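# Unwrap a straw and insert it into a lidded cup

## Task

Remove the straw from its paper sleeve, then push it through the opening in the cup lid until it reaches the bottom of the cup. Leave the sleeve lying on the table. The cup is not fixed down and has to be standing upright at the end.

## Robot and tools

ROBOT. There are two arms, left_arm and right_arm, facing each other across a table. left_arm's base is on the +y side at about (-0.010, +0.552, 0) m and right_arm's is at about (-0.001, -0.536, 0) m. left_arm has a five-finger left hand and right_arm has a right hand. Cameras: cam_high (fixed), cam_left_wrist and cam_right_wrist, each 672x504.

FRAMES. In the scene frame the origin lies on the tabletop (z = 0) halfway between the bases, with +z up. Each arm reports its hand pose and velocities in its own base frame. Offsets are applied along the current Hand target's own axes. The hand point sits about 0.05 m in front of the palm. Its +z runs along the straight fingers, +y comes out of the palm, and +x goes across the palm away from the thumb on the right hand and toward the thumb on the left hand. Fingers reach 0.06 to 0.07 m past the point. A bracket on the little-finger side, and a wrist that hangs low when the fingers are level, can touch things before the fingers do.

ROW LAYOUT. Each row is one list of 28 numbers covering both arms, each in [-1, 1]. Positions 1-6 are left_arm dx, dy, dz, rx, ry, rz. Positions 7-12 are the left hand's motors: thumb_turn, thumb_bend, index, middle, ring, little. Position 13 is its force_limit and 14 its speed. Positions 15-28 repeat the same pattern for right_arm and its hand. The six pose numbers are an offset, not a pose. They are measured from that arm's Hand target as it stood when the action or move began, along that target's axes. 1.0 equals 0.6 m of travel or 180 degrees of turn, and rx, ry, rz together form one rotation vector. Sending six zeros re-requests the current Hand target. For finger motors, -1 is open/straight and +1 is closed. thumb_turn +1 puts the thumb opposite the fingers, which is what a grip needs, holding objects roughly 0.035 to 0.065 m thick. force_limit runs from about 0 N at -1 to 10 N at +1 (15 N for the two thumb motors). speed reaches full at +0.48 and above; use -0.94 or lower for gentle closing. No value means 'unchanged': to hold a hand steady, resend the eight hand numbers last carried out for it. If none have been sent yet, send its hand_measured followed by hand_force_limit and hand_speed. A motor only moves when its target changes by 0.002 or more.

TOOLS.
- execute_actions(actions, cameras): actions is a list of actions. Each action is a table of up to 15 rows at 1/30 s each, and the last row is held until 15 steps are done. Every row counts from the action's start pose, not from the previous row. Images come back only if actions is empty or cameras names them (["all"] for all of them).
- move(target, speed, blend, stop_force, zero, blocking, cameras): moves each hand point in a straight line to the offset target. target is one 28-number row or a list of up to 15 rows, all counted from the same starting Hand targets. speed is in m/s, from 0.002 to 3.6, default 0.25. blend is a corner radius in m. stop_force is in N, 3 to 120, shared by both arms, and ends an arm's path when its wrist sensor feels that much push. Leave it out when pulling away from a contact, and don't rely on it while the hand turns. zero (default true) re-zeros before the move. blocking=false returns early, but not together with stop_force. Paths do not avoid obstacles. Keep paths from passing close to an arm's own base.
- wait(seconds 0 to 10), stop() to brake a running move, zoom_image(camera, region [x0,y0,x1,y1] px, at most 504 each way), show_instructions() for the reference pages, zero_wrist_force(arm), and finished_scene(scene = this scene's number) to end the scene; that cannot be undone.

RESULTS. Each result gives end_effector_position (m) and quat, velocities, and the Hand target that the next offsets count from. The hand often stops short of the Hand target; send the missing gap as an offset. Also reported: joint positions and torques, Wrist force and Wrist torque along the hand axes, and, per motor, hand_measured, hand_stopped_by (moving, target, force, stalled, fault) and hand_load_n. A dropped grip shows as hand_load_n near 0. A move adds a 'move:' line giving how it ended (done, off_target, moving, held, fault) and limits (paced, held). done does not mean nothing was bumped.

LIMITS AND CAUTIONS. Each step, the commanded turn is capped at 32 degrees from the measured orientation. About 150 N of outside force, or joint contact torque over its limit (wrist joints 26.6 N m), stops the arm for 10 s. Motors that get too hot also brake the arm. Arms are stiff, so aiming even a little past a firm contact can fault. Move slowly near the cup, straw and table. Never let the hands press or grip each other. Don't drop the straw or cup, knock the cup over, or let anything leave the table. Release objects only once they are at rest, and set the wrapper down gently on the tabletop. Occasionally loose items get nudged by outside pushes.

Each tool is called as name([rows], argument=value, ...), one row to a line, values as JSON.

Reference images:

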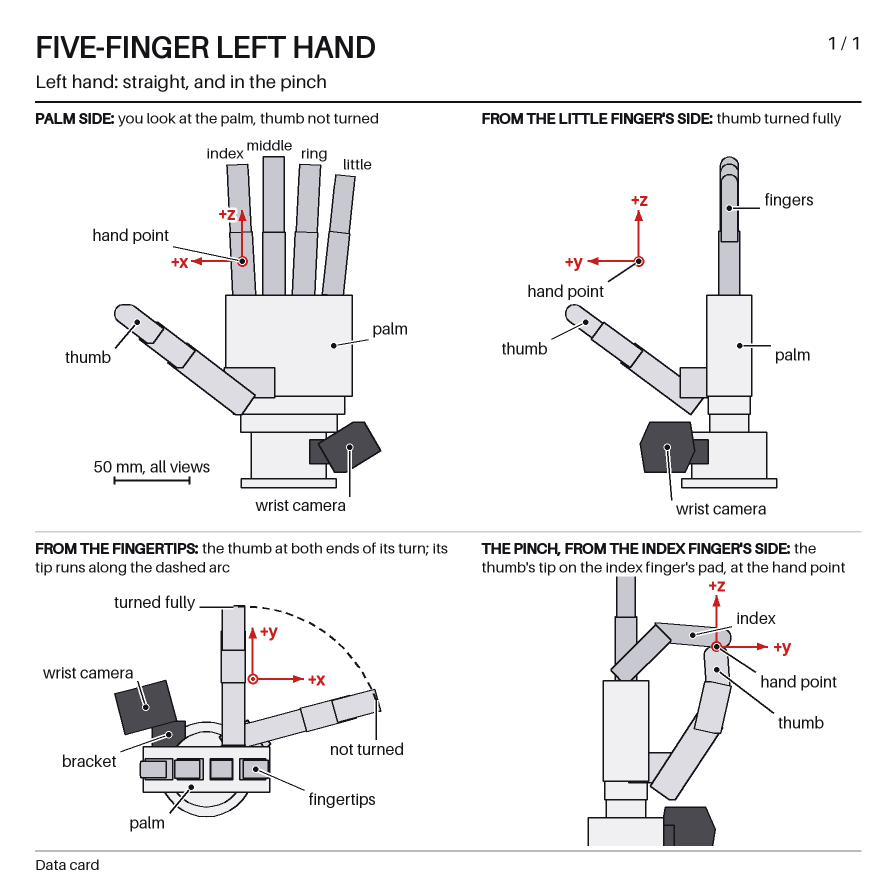

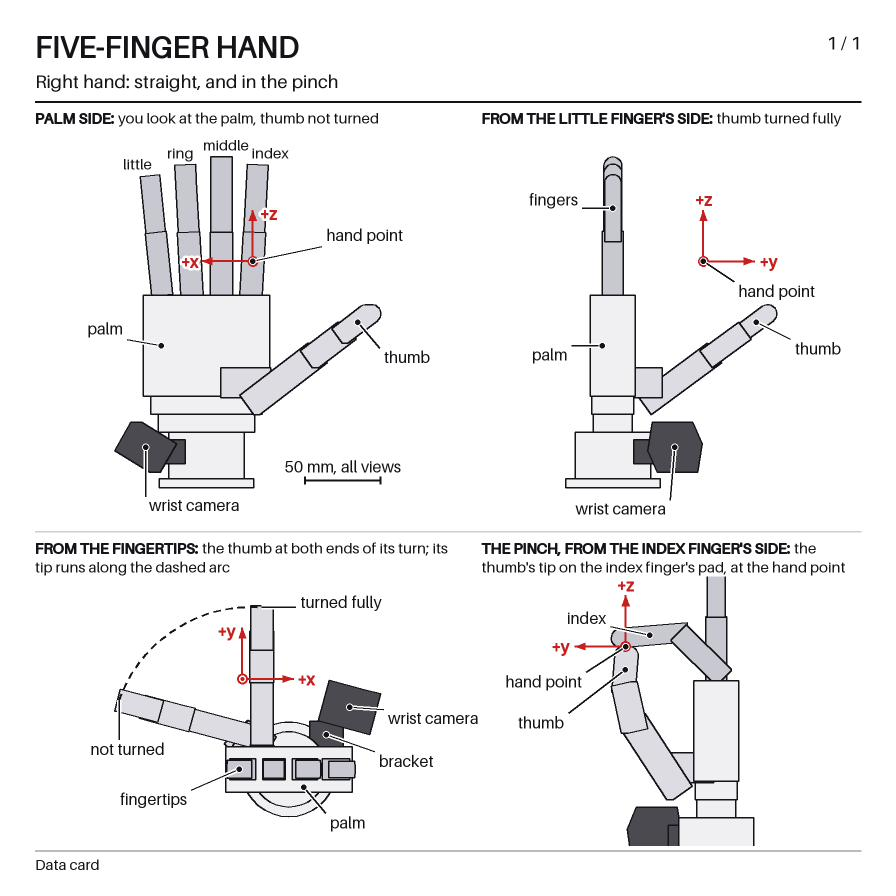

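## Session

execute_actions(actions=[])

Scene clock: 0.00 s.
left_arm: end_effector_position=(+0.1515, +0.2165, +0.1347) hand_measured=(-1.000, -1.000, -1.000, -1.000, -1.000, -1.000) hand_load_n=(+0.0, +0.0, +0.0, +0.0, +0.0, +0.0) hand_stopped_by=(target, target, target, target, target, target) hand_force_limit=0.00 hand_speed=-0.80 end_effector_quat_wxyz=(-0.091, +0.469, +0.878, +0.022) | right_arm: end_effector_position=(+0.7452, -0.0505, +0.2463) hand_measured=(-1.000, -1.000, -1.000, -1.000, -1.000, -1.000) hand_load_n=(+0.0, +0.0, +0.0, +0.0, +0.0, +0.0) hand_stopped_by=(target, target, target, target, target, target) hand_force_limit=0.00 hand_speed=-0.80 end_effector_quat_wxyz=(+0.414, +0.826, +0.226, +0.310)
Joint positions: left_arm=[4.567 -1.339 -2.303 2.175 -1.727 0.843] | right_arm=[0.008 -0.912 1.149 0.353 2.151 0.728]
Joint velocities: within noise
Joint torques (N m): no reading
Wrist force (N): no reading
Wrist torque (N m): no reading
Wrist force, peak (N): no reading
Hand target: left_arm +0.1515, +0.2165, +0.1347; -0.091, +0.469, +0.878, +0.022 | right_arm +0.7452, -0.0505, +0.2463; +0.414, +0.826, +0.226, +0.310
camera_calibration:
cam_left_wrist: T_world_to_cam=[[-0.947372, -0.307918, 0.0875966, 0.203853], [-0.19272, 0.767036, 0.611976, -0.214169], [-0.255628, 0.562887, -0.78601, 0.142757], [0, 0, 0, 1]] pos_world=[0.188342, 0.146689, 0.225418]
cam_right_wrist: T_world_to_cam=[[0.28386, -0.386286, 0.877614, -0.449348], [-0.930568, -0.331695, 0.15499, 0.633755], [0.231229, -0.860675, -0.453621, 0.0116626], [0, 0, 0, 1]] pos_world=[0.714607, 0.0466739, 0.301419]

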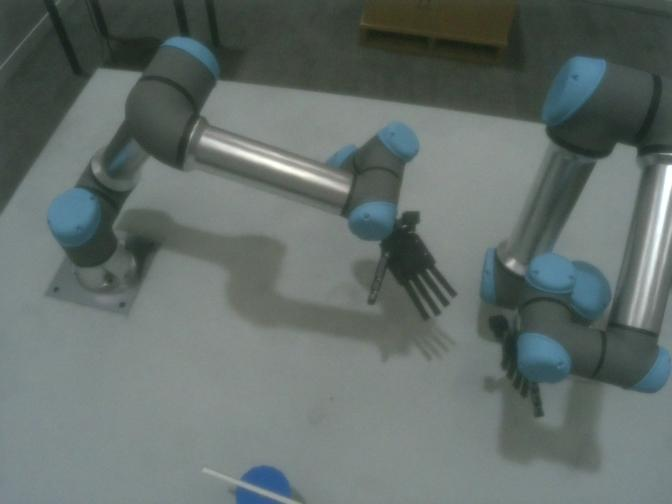

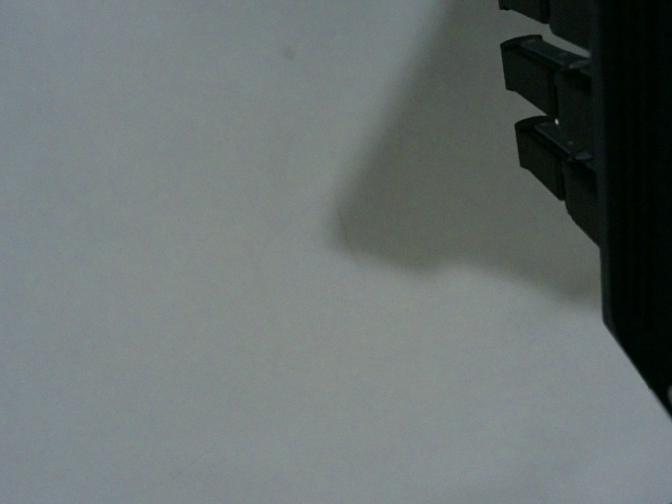

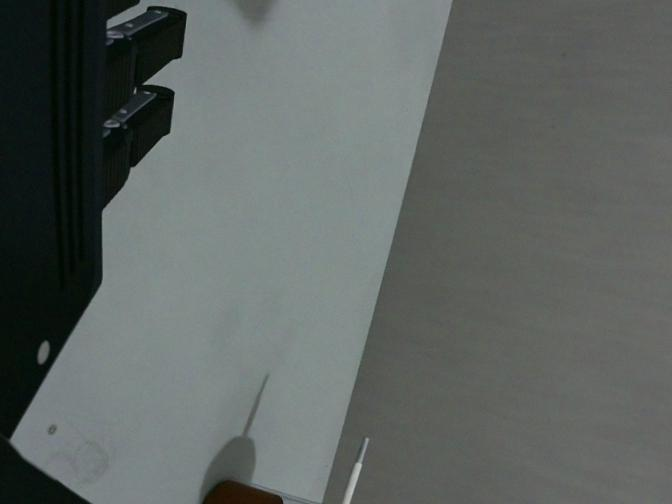

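zoom_image(camera="cam_high", region=[180, 440, 340, 504])

zoom_image(camera="cam_right_wrist", region=[180, 360, 400, 504])

Scaled by 3.150 from the camera's 672x504 image, which has a finer 960x720 frame.

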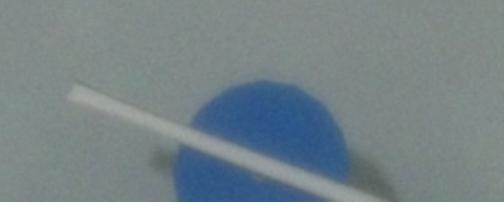

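Scaled by 2.291 from the camera's 672x504 image, which has a finer 960x720 frame.

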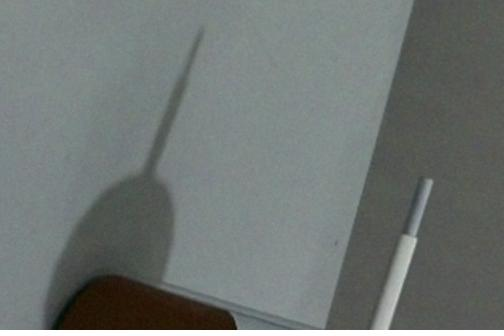

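move([
  [0,0,0,0,0,0,-1,-1,-1,-1,-1,-1,0,-0.8,-0.683,0.291,-0.05,0.383,0.052,-0.839,-1,-1,-1,-1,-1,-1,0,-0.8],
  [0.083,0.629,-0.209,0.066,0.300,0.671,1,-0.5,-0.3,-0.3,-1,-1,-0.4,0,-0.683,0.291,-0.05,0.383,0.052,-0.839,1,-0.5,-0.3,-0.3,-1,-1,-0.4,0],
], cameras=["all"], speed=0.5)

Scene clock: 9.00 s.
left_arm: end_effector_position=(+0.4540, +0.4530, +0.2495) hand_measured=(+1.000, -0.500, -0.300, -0.300, -1.000, -1.000) hand_load_n=(+0.0, +0.0, +0.0, +0.0, +0.0, +0.0) hand_stopped_by=(target, target, target, target, target, target) hand_force_limit=-0.40 hand_speed=0.00 end_effector_quat_wxyz=(-0.421, +0.904, -0.071, +0.036) | right_arm: end_effector_position=(+0.4556, -0.3895, +0.2708) hand_measured=(+1.000, -0.500, -0.300, -0.300, -1.000, -1.000) hand_load_n=(+0.0, +0.0, +0.0, -0.5, +0.0, +0.0) hand_stopped_by=(target, target, target, target, target, target) hand_force_limit=-0.40 hand_speed=0.00 end_effector_quat_wxyz=(-0.023, +0.048, +0.922, -0.383)
Joint positions: left_arm=[4.067 -1.963 -1.246 2.45 -1.934 2.81] | right_arm=[-0.786 -1.127 1.136 1.003 2.158 -2.427]
Joint torques (N m): left_arm=[3.49 46.91 23.11 -1.02 1.58 0.54] | right_arm=[7.47 -29.26 -17.99 0.84 1.3 1.2]
Wrist force (N): left_arm=[-0.2 0.2 1.4] | right_arm=[-1.9 -4.1 -0.7]
Wrist torque (N m): left_arm=[-0.11 0.06 -0.14] | right_arm=[-0.16 0.36 -0.70]
Wrist force, peak (N): left_arm=[0.5 -0.6 1.5] | right_arm=[-1.8 -4.9 -0.5]
Hand target: left_arm +0.4540, +0.4530, +0.2495; -0.421, +0.904, -0.071, +0.036 | right_arm +0.4556, -0.3895, +0.2708; -0.023, +0.048, +0.922, -0.383
Off the commanded pose: left_arm 0.000 m, 0 deg | right_arm 0.000 m, 0 deg.
move: done
camera_calibration:
cam_left_wrist: T_world_to_cam=[[0.371149, 0.571683, 0.731729, -0.604657], [0.749719, -0.649433, 0.127113, -0.0727637], [0.547877, 0.501414, -0.669638, -0.188701], [0, 0, 0, 1]] pos_world=[0.382355, 0.393034, 0.325333]
cam_right_wrist: T_world_to_cam=[[-0.172957, 0.707346, -0.685381, 0.537616], [0.867714, 0.438668, 0.233757, -0.292487], [0.466002, -0.554285, -0.689645, -0.125731], [0, 0, 0, 1]] pos_world=[0.405371, -0.321667, 0.350133]

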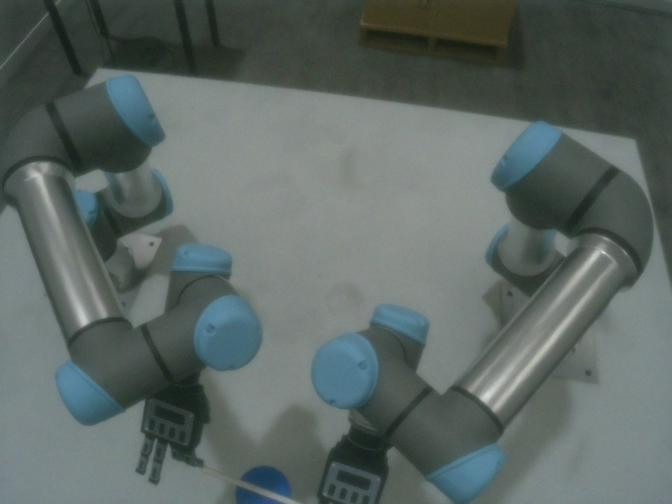

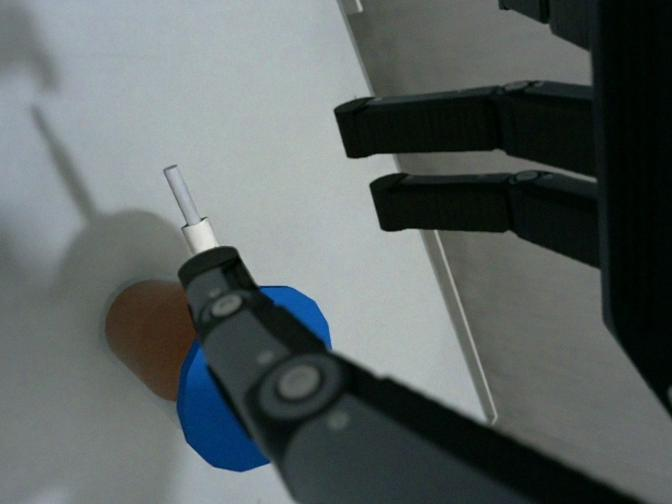

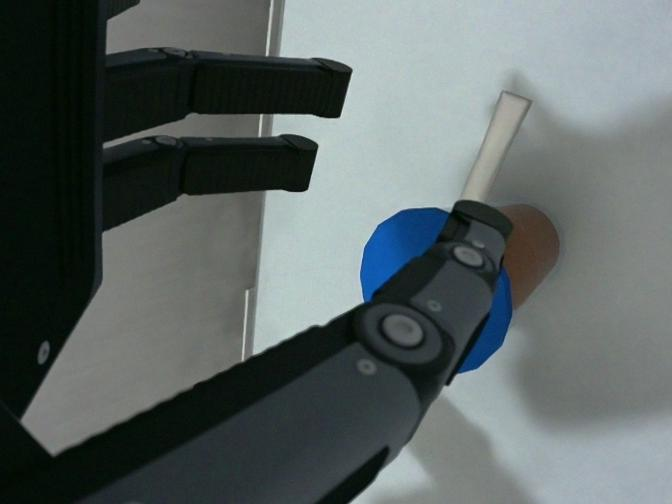

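move(target=[0.0055,0.023,0.163,0,0,0,1,-0.8,-0.3,-0.3,-1,-1,-0.4,0,-0.0155,0.033,0.1985,0,0,0,1,-0.8,-0.3,-0.3,-1,-1,-0.4,0], cameras=["cam_left_wrist","cam_right_wrist"])

Scene clock: 10.47 s.
left_arm: end_effector_position=(+0.4680, +0.5176, +0.1762) hand_measured=(+1.000, -0.800, -0.300, -0.300, -1.000, -1.000) hand_load_n=(+0.0, +0.0, +0.0, +0.0, +0.0, +0.0) hand_stopped_by=(target, target, target, target, target, target) hand_force_limit=-0.40 hand_speed=0.00 end_effector_quat_wxyz=(-0.421, +0.904, -0.071, +0.036) | right_arm: end_effector_position=(+0.4567, -0.4603, +0.1728) hand_measured=(+1.000, -0.800, -0.300, -0.300, -1.000, -1.000) hand_load_n=(+0.0, +0.0, +0.0, +0.0, +0.0, +0.0) hand_stopped_by=(target, target, target, target, target, target) hand_force_limit=-0.40 hand_speed=0.00 end_effector_quat_wxyz=(-0.023, +0.048, +0.922, -0.383)
Joint positions: left_arm=[4.118 -2.117 -1.203 2.573 -1.897 2.847] | right_arm=[-0.878 -1.006 1.192 0.778 2.107 -2.517]
Joint torques (N m): left_arm=[-8.81 35.95 13.14 -0.15 -2.94 -1.01] | right_arm=[1.55 -36.7 -17.7 -1.23 3.35 0.26]
Wrist force (N): left_arm=[-0.4 -0.4 1.2] | right_arm=[-1.9 -4.1 -0.7]
Wrist torque (N m): left_arm=[-0.18 0.06 -0.18] | right_arm=[-0.15 0.34 -0.73]
Wrist force, peak (N): left_arm=[-0.6 0.1 2.8] | right_arm=[-2.0 -4.3 -2.7]
Hand target: left_arm +0.4681, +0.5176, +0.1760; -0.421, +0.904, -0.071, +0.036 | right_arm +0.4568, -0.4604, +0.1726; -0.023, +0.048, +0.922, -0.383
Off the commanded pose: left_arm 0.000 m, 0 deg | right_arm 0.000 m, 0 deg.
move: done
camera_calibration:
cam_left_wrist: T_world_to_cam=[[0.371095, 0.571731, 0.731719, -0.593016], [0.749747, -0.649391, 0.127166, -0.0320848], [0.547877, 0.501413, -0.669639, -0.277863], [0, 0, 0, 1]] pos_world=[0.396355, 0.457534, 0.251933]
cam_right_wrist: T_world_to_cam=[[-0.172902, 0.707484, -0.685252, 0.520789], [0.867729, 0.438581, 0.233866, -0.2395], [0.465995, -0.554177, -0.689736, -0.233059], [0, 0, 0, 1]] pos_world=[0.406471, -0.392566, 0.252134]
Images, in order (width x height): cam_left_wrist 672x504, cam_right_wrist 672x504.

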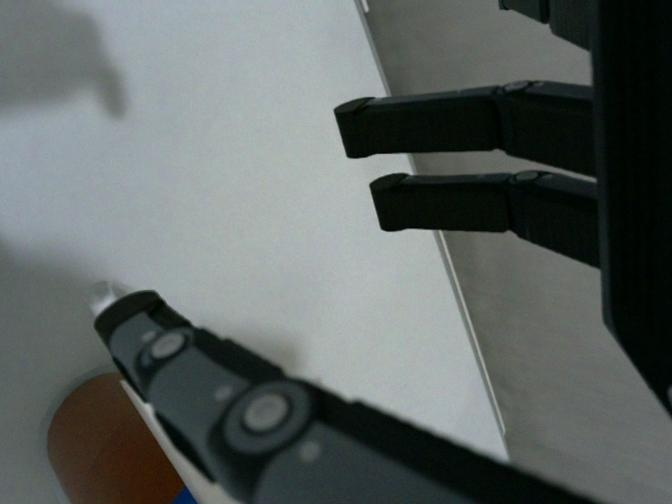

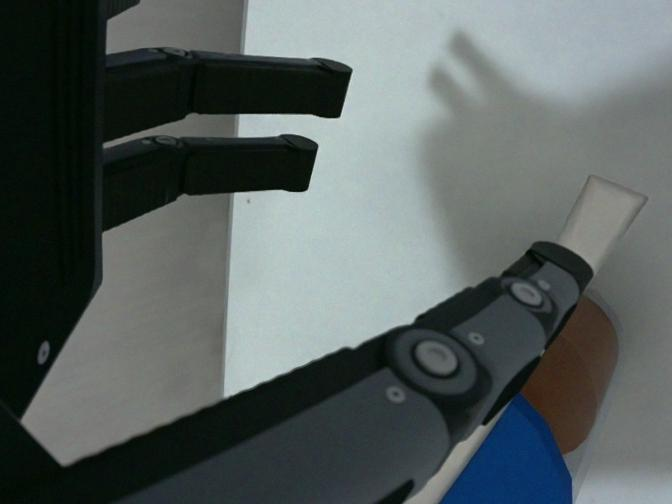

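move(target=[0,0.097,-0.0062,0,0,0,1,-0.8,-0.3,-0.3,-1,-1,-0.4,0,0.0012,0.0987,-0.005,0,0,0,1,-0.8,-0.3,-0.3,-1,-1,-0.4,0], cameras=["cam_left_wrist","cam_right_wrist"], speed=0.12)

Scene clock: 12.03 s.
left_arm: end_effector_position=(+0.4619, +0.4777, +0.1340) hand_measured=(+1.000, -0.800, -0.300, -0.300, -1.000, -1.000) hand_load_n=(+0.0, +0.0, +0.0, +0.0, +0.0, +0.0) hand_stopped_by=(target, target, target, target, target, target) hand_force_limit=-0.40 hand_speed=0.00 end_effector_quat_wxyz=(-0.421, +0.904, -0.071, +0.036) | right_arm: end_effector_position=(+0.4604, -0.4166, +0.1330) hand_measured=(+1.000, -0.800, -0.300, -0.300, -1.000, -1.000) hand_load_n=(+0.0, +0.0, +0.0, +0.0, +0.0, +0.0) hand_stopped_by=(target, target, target, target, target, target) hand_force_limit=-0.40 hand_speed=0.00 end_effector_quat_wxyz=(-0.023, +0.048, +0.922, -0.383)
Joint positions: left_arm=[4.083 -2.069 -1.39 2.704 -1.922 2.823] | right_arm=[-0.817 -1.03 1.341 0.683 2.141 -2.458]
Joint torques (N m): left_arm=[8.24 31.92 8.72 -0.38 1.87 1.36] | right_arm=[-5.75 -31.46 -9.31 1.87 -1.47 -0.01]
Wrist force (N): left_arm=[-0.4 -0.1 1.4] | right_arm=[-1.8 -3.9 -0.5]
Wrist torque (N m): left_arm=[-0.16 0.06 -0.13] | right_arm=[-0.13 0.36 -0.63]
Wrist force, peak (N): left_arm=[-0.7 -0.3 1.7] | right_arm=[-1.8 -5.3 -0.4]
Hand target: left_arm +0.4619, +0.4778, +0.1339; -0.421, +0.904, -0.071, +0.036 | right_arm +0.4604, -0.4166, +0.1328; -0.023, +0.048, +0.922, -0.383
Off the commanded pose: left_arm 0.000 m, 0 deg | right_arm 0.000 m, 0 deg.
move: done
camera_calibration:
cam_left_wrist: T_world_to_cam=[[0.371131, 0.57159, 0.73181, -0.537166], [0.74965, -0.649509, 0.12713, -0.0479085], [0.547984, 0.50142, -0.669546, -0.282821], [0, 0, 0, 1]] pos_world=[0.390255, 0.417734, 0.209833]
cam_right_wrist: T_world_to_cam=[[-0.172951, 0.707211, -0.685522, 0.463221], [0.867628, 0.438814, 0.233803, -0.252432], [0.466165, -0.554341, -0.689489, -0.238198], [0, 0, 0, 1]] pos_world=[0.410171, -0.348867, 0.212333]
Images, in order (width x height): cam_left_wrist 672x504, cam_right_wrist 672x504.

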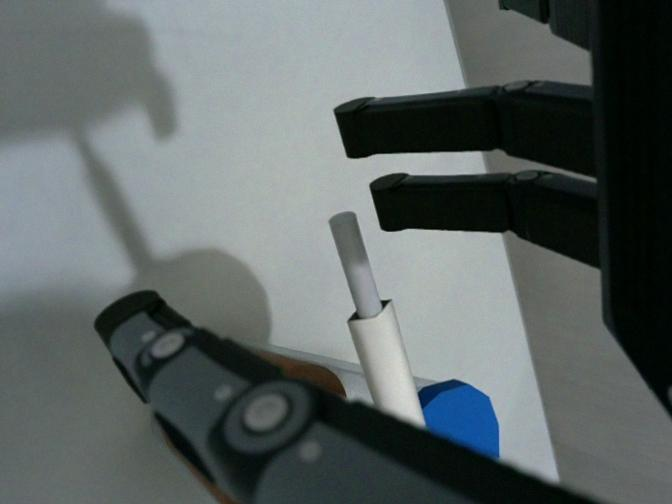

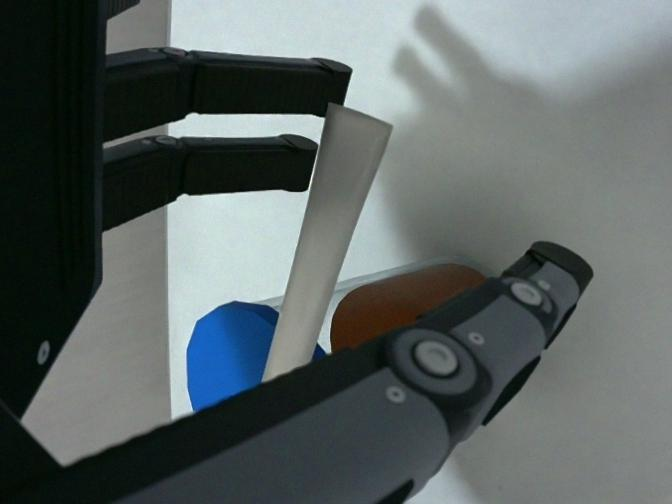

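move([
  [0,0,0,0,0,0,1,0.02,-0.3,-0.3,-1,-1,0.5,-0.4,0,0,0,0,0,0,1,0.02,-0.3,-0.3,-1,-1,0.6,-0.4],
  [0,0,0,0,0,0,1,0.02,0.6,0.6,-1,-1,0.5,-0.8,0,0,0,0,0,0,1,0.02,0.6,0.6,-1,-1,0.6,-0.8],
], cameras=["all"])

Scene clock: 14.70 s.
left_arm: end_effector_position=(+0.4619, +0.4778, +0.1339) hand_measured=(+1.000, +0.018, +0.140, +0.246, -1.000, -1.000) hand_load_n=(+0.5, +5.0, +7.5, +12.0, +0.0, +0.0) hand_stopped_by=(target, target, force, force, target, target) hand_force_limit=0.50 hand_speed=-0.80 end_effector_quat_wxyz=(-0.421, +0.904, -0.071, +0.036) | right_arm: end_effector_position=(+0.4604, -0.4166, +0.1328) hand_measured=(+1.000, +0.018, +0.140, +0.196, -1.000, -1.000) hand_load_n=(+0.5, +9.0, +6.5, +9.5, +0.0, +0.0) hand_stopped_by=(target, target, force, force, target, target) hand_force_limit=0.60 hand_speed=-0.80 end_effector_quat_wxyz=(-0.023, +0.048, +0.922, -0.383)
Joint positions: left_arm=[4.084 -2.069 -1.39 2.704 -1.922 2.823] | right_arm=[-0.817 -1.03 1.341 0.683 2.141 -2.458]
Joint torques (N m): left_arm=[7.27 32.33 14.8 0.9 0.66 1.51] | right_arm=[-10.11 -30.76 -12.59 -0.73 0.45 1.32]
Wrist force (N): left_arm=[-1.1 -0.4 1.5] | right_arm=[-1.4 -3.9 -0.9]
Wrist torque (N m): left_arm=[-0.14 0.00 -0.16] | right_arm=[-0.15 0.39 -0.64]
Wrist force, peak (N): left_arm=[-1.0 -0.3 2.1] | right_arm=[-2.0 -4.3 -0.5]
Hand target: left_arm +0.4619, +0.4778, +0.1339; -0.421, +0.904, -0.071, +0.036 | right_arm +0.4604, -0.4166, +0.1328; -0.023, +0.048, +0.922, -0.383
Off the commanded pose: left_arm 0.000 m, 0 deg | right_arm 0.000 m, 0 deg.
move: done
camera_calibration:
cam_left_wrist: T_world_to_cam=[[0.371095, 0.571731, 0.731719, -0.537046], [0.749747, -0.649391, 0.127166, -0.047978], [0.547877, 0.501413, -0.669639, -0.28289], [0, 0, 0, 1]] pos_world=[0.390255, 0.417734, 0.209633]
cam_right_wrist: T_world_to_cam=[[-0.172948, 0.707337, -0.685393, 0.463168], [0.867674, 0.438716, 0.233817, -0.252465], [0.46608, -0.554259, -0.689613, -0.238176], [0, 0, 0, 1]] pos_world=[0.410171, -0.348867, 0.212233]

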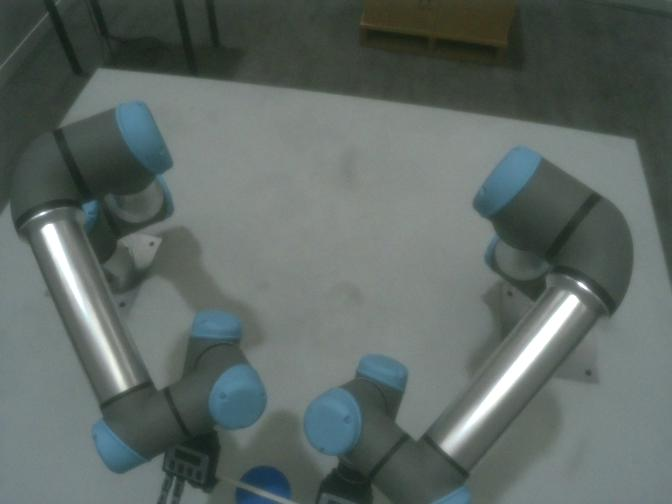

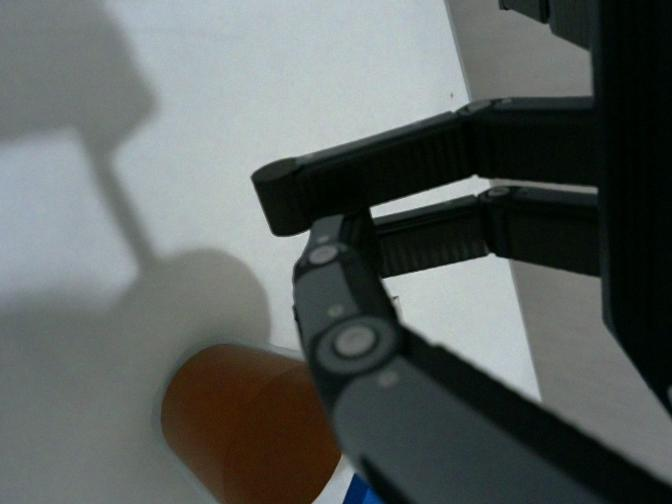

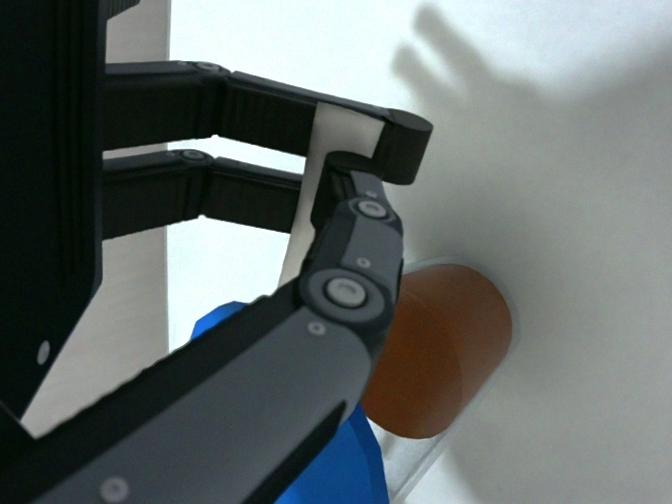

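move([
  [0,-0.051,-0.043,0,0,0,1,0.02,0.6,0.6,-1,-1,0.5,-0.8,0,-0.047,-0.047,0,0,0,1,0.02,0.6,0.6,-1,-1,0.6,-0.8],
  [0,-0.051,-0.043,0,0,0,1,0.02,0.6,0.6,-1,-1,0.5,-0.8,0.07,-0.047,-0.047,0,0,0,1,0.02,0.6,0.6,-1,-1,0.6,-0.8],
], cameras=["all"], speed=0.05)

zoom_image(camera="cam_high", region=[160, 400, 360, 504])

Scene clock: 19.67 s.
left_arm: end_effector_position=(+0.4617, +0.4777, +0.1739) hand_measured=(+1.000, +0.018, +0.140, +0.246, -1.000, -1.000) hand_load_n=(+0.5, +4.0, +0.0, +13.0, +0.0, +0.0) hand_stopped_by=(target, target, force, force, target, target) hand_force_limit=0.50 hand_speed=-0.80 end_effector_quat_wxyz=(-0.421, +0.904, -0.071, +0.036) | right_arm: end_effector_position=(+0.4189, -0.4122, +0.1731) hand_measured=(+1.000, +0.018, +0.140, +0.196, -1.000, -1.000) hand_load_n=(+0.5, +8.5, +6.0, +9.0, +0.0, +0.0) hand_stopped_by=(target, target, force, force, target, target) hand_force_limit=0.60 hand_speed=-0.80 end_effector_quat_wxyz=(-0.023, +0.048, +0.922, -0.383) end_effector_velocity=(+0.000, +0.000, -0.001) end_effector_angular_velocity=(+0.002, +0.003, -0.002)
Joint positions: left_arm=[4.084 -2.043 -1.324 2.612 -1.921 2.823] | right_arm=[-0.874 -1.151 1.412 0.703 2.109 -2.514]
Joint velocities: left_arm=[within noise] | right_arm=[0.001 0.004 -0.004 0.005 0.003 0.003]
Joint torques (N m): left_arm=[3.73 30.25 10.94 -2.99 -2.84 -0.37] | right_arm=[10.52 -25.55 -21.43 3.71 3.49 1.39]
Wrist force (N): left_arm=[-0.5 0.0 1.6] | right_arm=[-2.1 -3.8 -0.4]
Wrist torque (N m): left_arm=[-0.19 0.09 -0.16] | right_arm=[-0.14 0.37 -0.67]
Wrist force, peak (N): left_arm=[5.6 0.7 2.0] | right_arm=[-8.4 -3.4 -0.7]
Hand target: left_arm +0.4617, +0.4777, +0.1739; -0.421, +0.904, -0.071, +0.036 | right_arm +0.4189, -0.4121, +0.1730; -0.023, +0.048, +0.922, -0.383
Off the commanded pose: left_arm 0.000 m, 0 deg | right_arm 0.000 m, 0 deg.
move: done
camera_calibration:
cam_left_wrist: T_world_to_cam=[[0.371149, 0.571683, 0.731729, -0.566244], [0.749719, -0.649433, 0.127113, -0.0528731], [0.547877, 0.501414, -0.669638, -0.255996], [0, 0, 0, 1]] pos_world=[0.390055, 0.417734, 0.249633]
cam_right_wrist: T_world_to_cam=[[-0.17272, 0.707317, -0.685471, 0.480289], [0.867601, 0.438716, 0.234087, -0.227872], [0.4663, -0.554284, -0.689444, -0.18875], [0, 0, 0, 1]] pos_world=[0.368672, -0.344367, 0.252433]

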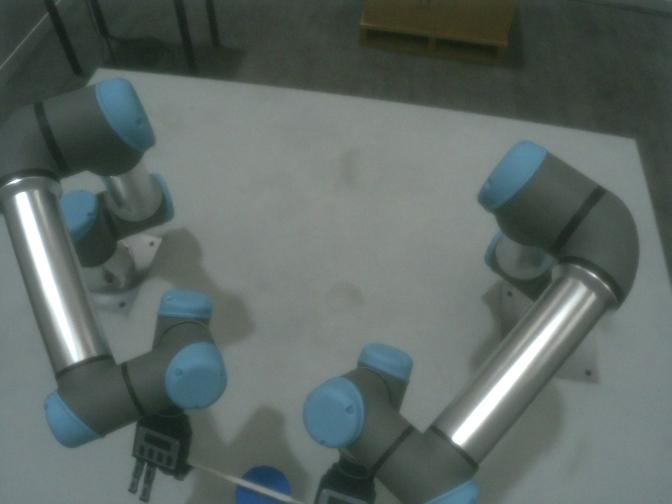

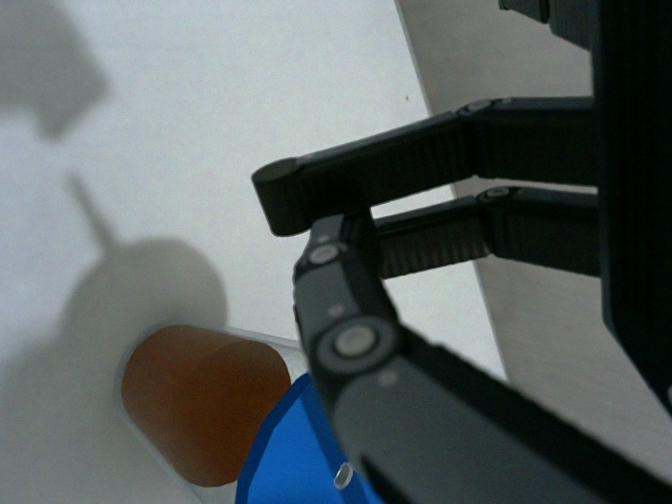

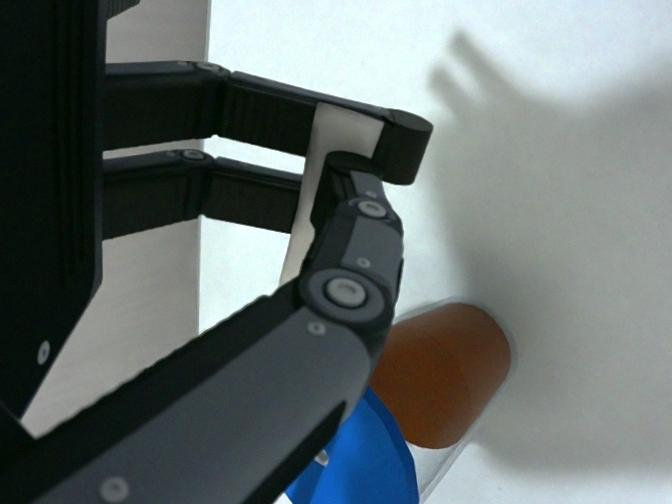

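Scaled by 2.520 from the camera's 672x504 image, which has a finer 960x720 frame.

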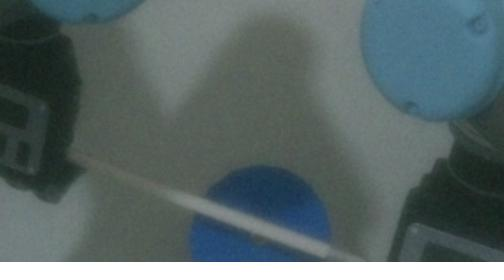

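move(target=[-0.15,0,0,0,0,0,1,0.02,0.6,0.6,-1,-1,0.5,-0.8,0.25,0,0,0,0,0,1,0.02,0.6,0.6,-1,-1,0.6,-0.8], cameras=["all"], speed=0.08)

zoom_image(camera="cam_high", region=[130, 380, 400, 504])

Scene clock: 22.20 s.
left_arm: end_effector_position=(+0.3728, +0.4920, +0.1736) hand_measured=(+1.000, +0.018, +0.140, +0.246, -1.000, -1.000) hand_load_n=(+0.5, +4.0, +0.0, +13.0, +0.0, +0.0) hand_stopped_by=(target, target, force, force, target, target) hand_force_limit=0.50 hand_speed=-0.80 end_effector_quat_wxyz=(-0.421, +0.904, -0.071, +0.036) | right_arm: end_effector_position=(+0.2698, -0.3963, +0.1740) hand_measured=(+1.000, +0.018, +0.140, +0.196, -1.000, -1.000) hand_load_n=(+0.5, +9.0, +6.0, +9.0, +0.0, +0.0) hand_stopped_by=(target, target, force, force, target, target) hand_force_limit=0.60 hand_speed=-0.80 end_effector_quat_wxyz=(-0.023, +0.048, +0.922, -0.383)
Joint positions: left_arm=[4.259 -1.904 -1.518 2.702 -1.792 2.945] | right_arm=[-1.169 -1.472 1.8 0.524 1.927 -2.772]
Joint torques (N m): left_arm=[-6.57 25.09 25.58 -2.68 -2.72 -0.88] | right_arm=[-1.94 -19.23 -15.86 3.02 2.63 0.01]
Wrist force (N): left_arm=[-0.5 -0.2 1.2] | right_arm=[-2.0 -3.8 -0.4]
Wrist torque (N m): left_arm=[-0.11 0.12 -0.10] | right_arm=[-0.13 0.38 -0.74]
Wrist force, peak (N): left_arm=[-1.5 -0.1 1.4] | right_arm=[-2.5 -3.9 -0.6]
Hand target: left_arm +0.3728, +0.4920, +0.1735; -0.421, +0.904, -0.071, +0.036 | right_arm +0.2698, -0.3963, +0.1740; -0.023, +0.048, +0.922, -0.383
Off the commanded pose: left_arm 0.000 m, 0 deg | right_arm 0.000 m, 0 deg.
move: done
camera_calibration:
cam_left_wrist: T_world_to_cam=[[0.371036, 0.571582, 0.731865, -0.54116], [0.749741, -0.649412, 0.127088, 0.0230924], [0.547924, 0.501555, -0.669494, -0.214772], [0, 0, 0, 1]] pos_world=[0.301155, 0.432034, 0.249333]
cam_right_wrist: T_world_to_cam=[[-0.172839, 0.707282, -0.685477, 0.443992], [0.867692, 0.438668, 0.233838, -0.105695], [0.466086, -0.554367, -0.689522, -0.109683], [0, 0, 0, 1]] pos_world=[0.219571, -0.328467, 0.253433]

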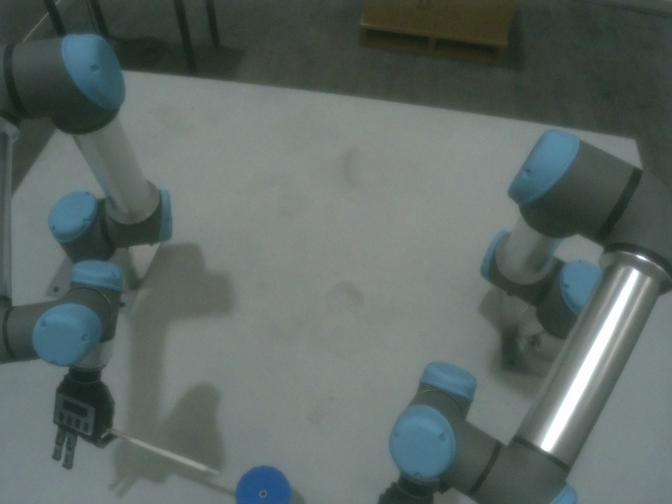

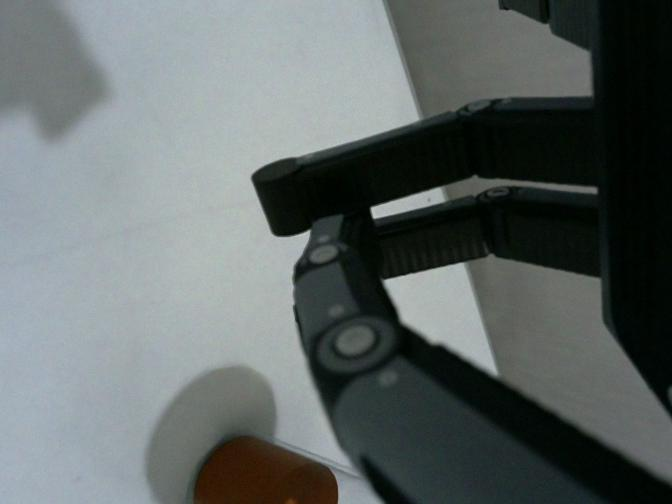

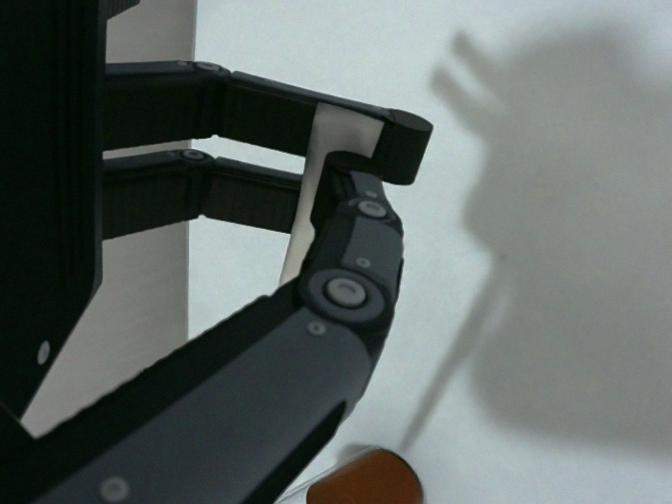

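Scaled by 1.867 from the camera's 672x504 image, which has a finer 960x720 frame.

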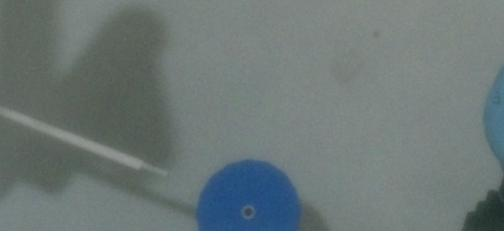

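move([
  [0,0,0,0,0,0,1,-0.7,-0.3,-0.3,-1,-1,0.5,0,0,0,0,0,0,0,1,0.02,0.6,0.6,-1,-1,0.6,-0.8],
  [0.1,-0.06,0,0,0,0,1,-0.7,-0.3,-0.3,-1,-1,0.5,0,-0.32,0,0,0,0,0,1,0.02,0.6,0.6,-1,-1,0.6,-0.8],
  [0.15,-0.06,0,0,0,0,1,-0.7,-0.3,-0.3,-1,-1,0.5,0,-0.32,0,0,0,0,0,1,0.02,0.6,0.6,-1,-1,0.6,-0.8],
], cameras=["all"], speed=0.2)

Scene clock: 25.37 s.
left_arm: end_effector_position=(+0.4652, +0.5006, +0.2015) hand_measured=(+1.000, -0.700, -0.300, -0.300, -1.000, -1.000) hand_load_n=(+0.0, +0.0, +0.0, +0.0, +0.0, +0.0) hand_stopped_by=(target, target, target, target, target, target) hand_force_limit=0.50 hand_speed=0.00 end_effector_quat_wxyz=(-0.421, +0.904, -0.071, +0.036) | right_arm: end_effector_position=(+0.4607, -0.4166, +0.1727) hand_measured=(+1.000, +0.018, +0.140, +0.196, -1.000, -1.000) hand_load_n=(+0.0, +9.0, +6.0, +9.0, +0.0, +0.0) hand_stopped_by=(target, target, force, force, target, target) hand_force_limit=0.60 hand_speed=-0.80 end_effector_quat_wxyz=(-0.023, +0.048, +0.922, -0.383)
Joint positions: left_arm=[4.104 -2.073 -1.206 2.529 -1.906 2.838] | right_arm=[-0.816 -1.054 1.275 0.775 2.142 -2.457]
Joint torques (N m): left_arm=[-11.7 35.1 28.05 0.85 -1.16 -0.71] | right_arm=[6.86 -30.01 -24.25 3.6 -0.77 1.27]
Wrist force (N): left_arm=[-0.8 -0.2 1.0] | right_arm=[-2.1 -4.0 -0.3]
Wrist torque (N m): left_arm=[-0.17 0.15 -0.25] | right_arm=[-0.17 0.41 -0.66]
Wrist force, peak (N): left_arm=[-2.5 -0.6 1.1] | right_arm=[-3.8 -4.1 -0.5]
Hand target: left_arm +0.4652, +0.5006, +0.2015; -0.421, +0.904, -0.071, +0.036 | right_arm +0.4607, -0.4166, +0.1727; -0.023, +0.048, +0.922, -0.383
Off the commanded pose: left_arm 0.000 m, 0 deg | right_arm 0.000 m, 0 deg.
move: done
camera_calibration:
cam_left_wrist: T_world_to_cam=[[0.371169, 0.571721, 0.731689, -0.600844], [0.749689, -0.649457, 0.127167, -0.0441258], [0.547905, 0.501338, -0.669672, -0.250882], [0, 0, 0, 1]] pos_world=[0.393555, 0.440634, 0.277234]
cam_right_wrist: T_world_to_cam=[[-0.172895, 0.707377, -0.685364, 0.490413], [0.867727, 0.438617, 0.233806, -0.262128], [0.466002, -0.554285, -0.689645, -0.210783], [0, 0, 0, 1]] pos_world=[0.410471, -0.348767, 0.252033]

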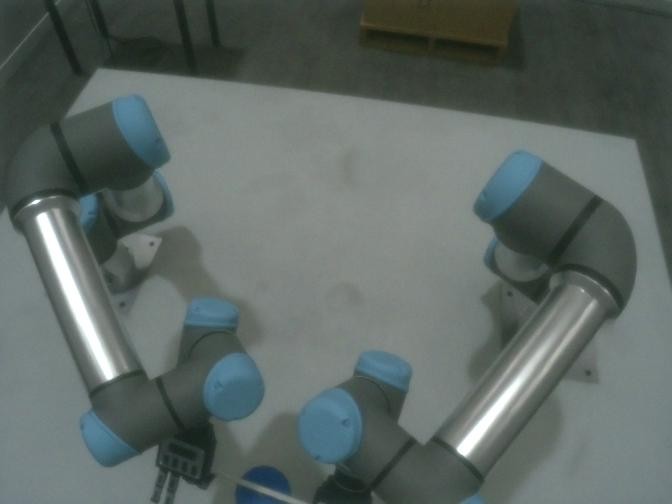

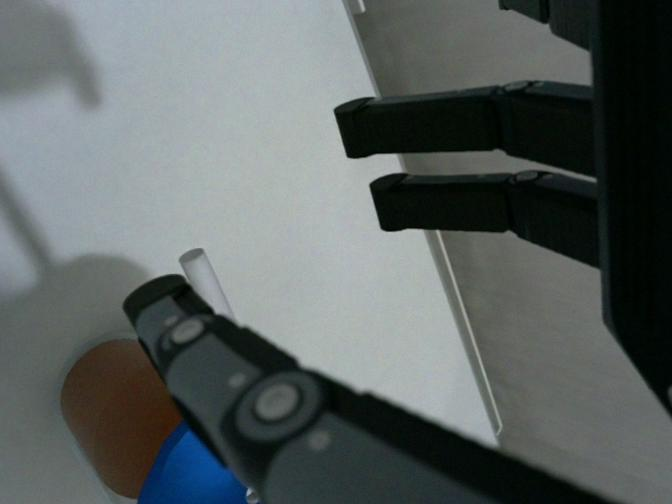

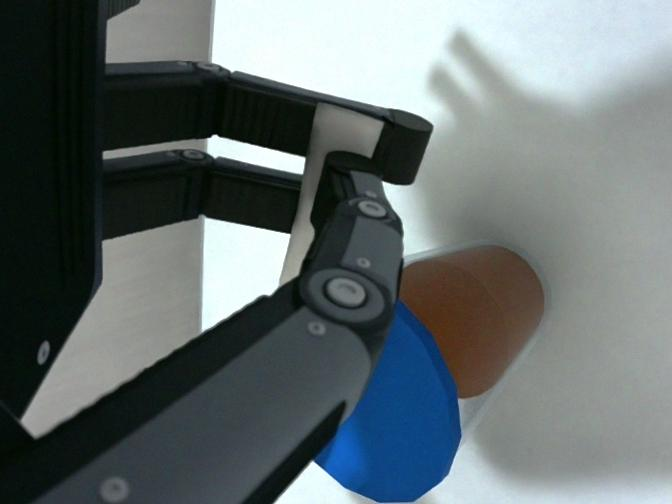

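move([
  [0.0028,0.06,0,0,0,0,1,-0.7,-0.3,-0.3,-1,-1,0.5,0,0,0,0,0,0,0,1,0.02,0.6,0.6,-1,-1,0.6,-0.8],
  [0.0028,0.06,0,0,0,0,1,0.03,-0.3,-0.3,-1,-1,0.7,-0.4,0,0,0,0,0,0,1,0.02,0.6,0.6,-1,-1,0.6,-0.8],
], cameras=["cam_left_wrist"], speed=0.12)

Scene clock: 27.60 s.
left_arm: end_effector_position=(+0.4633, +0.4775, +0.1739) hand_measured=(+1.000, +0.030, -0.300, -0.300, -1.000, -1.000) hand_load_n=(+0.0, +0.0, +0.0, +0.0, +0.0, +0.0) hand_stopped_by=(target, target, target, target, target, target) hand_force_limit=0.70 hand_speed=-0.40 end_effector_quat_wxyz=(-0.421, +0.904, -0.071, +0.036) | right_arm: end_effector_position=(+0.4607, -0.4166, +0.1727) hand_measured=(+1.000, +0.018, +0.140, +0.196, -1.000, -1.000) hand_load_n=(+0.5, +8.5, +6.5, +9.0, -0.5, +0.0) hand_stopped_by=(target, target, force, force, target, target) hand_force_limit=0.60 hand_speed=-0.80 end_effector_quat_wxyz=(-0.023, +0.048, +0.922, -0.383)
Joint positions: left_arm=[4.081 -2.046 -1.32 2.61 -1.923 2.821] | right_arm=[-0.816 -1.054 1.275 0.775 2.142 -2.457]
Joint torques (N m): left_arm=[8.1 31.21 11.99 1.77 1.36 1.29] | right_arm=[5.96 -30.78 -24.69 3.51 0.51 1.39]
Wrist force (N): left_arm=[-0.6 0.1 1.4] | right_arm=[-1.9 -4.0 -0.1]
Wrist torque (N m): left_arm=[-0.15 0.12 -0.15] | right_arm=[-0.17 0.39 -0.63]
Wrist force, peak (N): left_arm=[-0.7 -0.9 1.6] | right_arm=[-2.0 -4.3 -0.4]
Hand target: left_arm +0.4633, +0.4775, +0.1739; -0.421, +0.904, -0.071, +0.036 | right_arm +0.4607, -0.4166, +0.1727; -0.023, +0.048, +0.922, -0.383
Off the commanded pose: left_arm 0.000 m, 0 deg | right_arm 0.000 m, 0 deg.
move: done
camera_calibration:
cam_left_wrist: T_world_to_cam=[[0.371095, 0.571731, 0.731719, -0.566736], [0.749747, -0.649391, 0.127166, -0.0543218], [0.547877, 0.501413, -0.669639, -0.256654], [0, 0, 0, 1]] pos_world=[0.391655, 0.417434, 0.249733]
Images, in order (width x height): cam_left_wrist 672x504.

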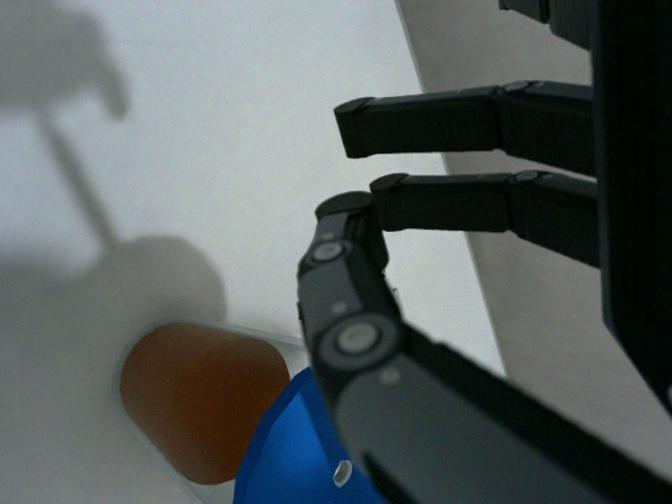

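Close fingers and pull.

move([
  [0,0,0,0,0,0,1,0.03,0.6,0.6,-1,-1,0.7,-0.8,0,0,0,0,0,0,1,0.02,0.6,0.6,-1,-1,0.6,-0.8],
  [0,0,0,0,0,0,1,0.03,0.6,0.6,-1,-1,0.7,-0.8,0.06,0,0,0,0,0,1,0.02,0.6,0.6,-1,-1,0.6,-0.8],
], cameras=["all"], speed=0.04)

zoom_image(camera="cam_high", region=[160, 400, 420, 504])

Scene clock: 30.07 s.
left_arm: end_effector_position=(+0.4633, +0.4775, +0.1739) hand_measured=(+1.000, +0.028, +0.140, +0.156, -1.000, -1.000) hand_load_n=(+0.5, +4.0, +4.5, +13.0, +0.0, +0.0) hand_stopped_by=(target, target, force, force, target, target) hand_force_limit=0.70 hand_speed=-0.80 end_effector_quat_wxyz=(-0.421, +0.904, -0.071, +0.036) | right_arm: end_effector_position=(+0.4249, -0.4128, +0.1730) hand_measured=(+1.000, +0.020, +0.140, +0.196, -1.000, -1.000) hand_load_n=(+0.0, +0.0, +0.0, +0.0, +0.0, +0.0) hand_stopped_by=(target, target, force, force, target, target) hand_force_limit=0.60 hand_speed=-0.80 end_effector_quat_wxyz=(-0.023, +0.048, +0.922, -0.383) end_effector_velocity=(+0.001, +0.001, -0.001) end_effector_angular_velocity=(+0.003, +0.003, +0.001)
Joint positions: left_arm=[4.081 -2.046 -1.32 2.61 -1.924 2.821] | right_arm=[-0.865 -1.138 1.394 0.713 2.114 -2.505]
Joint velocities: left_arm=[within noise] | right_arm=[0.003 0.004 -0.004 0.005 0.002 0.002]
Joint torques (N m): left_arm=[7.13 31.65 16.84 -3.04 -2.87 1.38] | right_arm=[10.25 -27.27 -22.94 3.88 3.17 1.73]
Wrist force (N): left_arm=[-0.7 0.3 1.6] | right_arm=[-2.0 -4.0 -0.5]
Wrist torque (N m): left_arm=[-0.15 0.12 -0.15] | right_arm=[-0.15 0.36 -0.64]
Wrist force, peak (N): left_arm=[8.1 -0.2 1.4] | right_arm=[-10.8 -4.3 -0.8]
Hand target: left_arm +0.4633, +0.4775, +0.1739; -0.421, +0.904, -0.071, +0.036 | right_arm +0.4249, -0.4128, +0.1729; -0.023, +0.048, +0.922, -0.383
Off the commanded pose: left_arm 0.000 m, 0 deg | right_arm 0.000 m, 0 deg.
move: done
camera_calibration:
cam_left_wrist: T_world_to_cam=[[0.371095, 0.571731, 0.731719, -0.566736], [0.749747, -0.649391, 0.127166, -0.0543218], [0.547877, 0.501413, -0.669639, -0.256654], [0, 0, 0, 1]] pos_world=[0.391655, 0.417434, 0.249733]
cam_right_wrist: T_world_to_cam=[[-0.172672, 0.707286, -0.685515, 0.481734], [0.867625, 0.438679, 0.234068, -0.232764], [0.466274, -0.554353, -0.689406, -0.192029], [0, 0, 0, 1]] pos_world=[0.374672, -0.345067, 0.252333]

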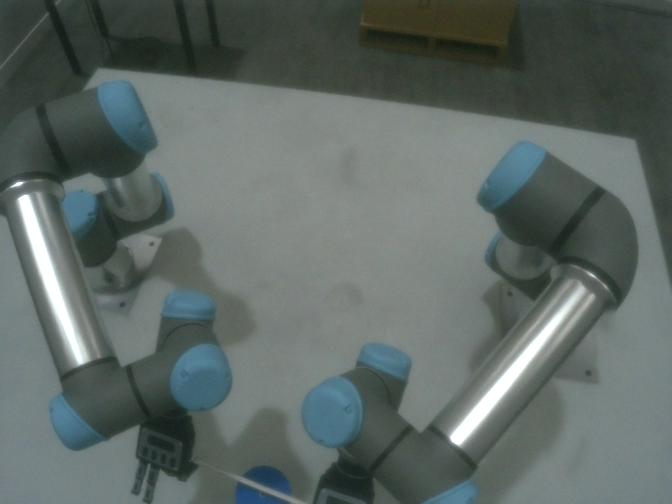

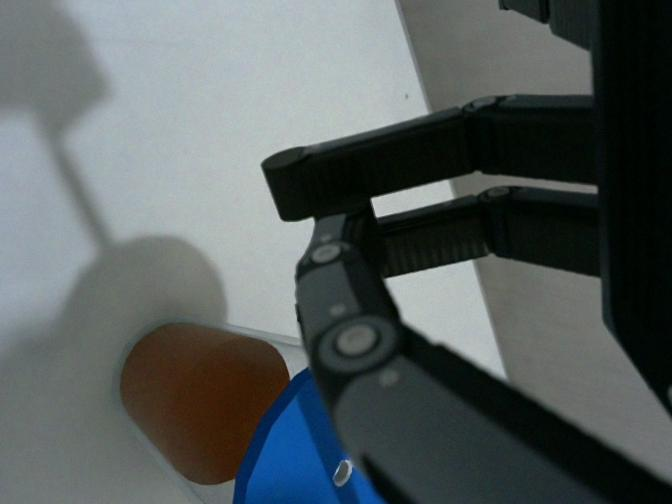

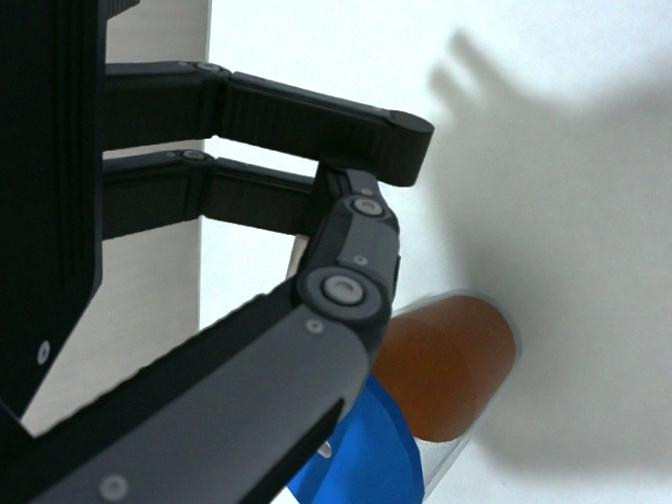

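Scaled by 1.938 from the camera's 672x504 image, which has a finer 960x720 frame.

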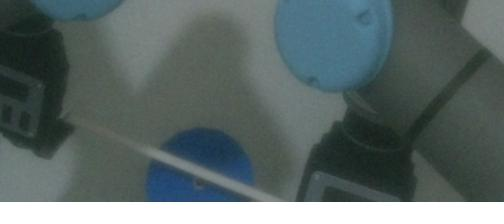

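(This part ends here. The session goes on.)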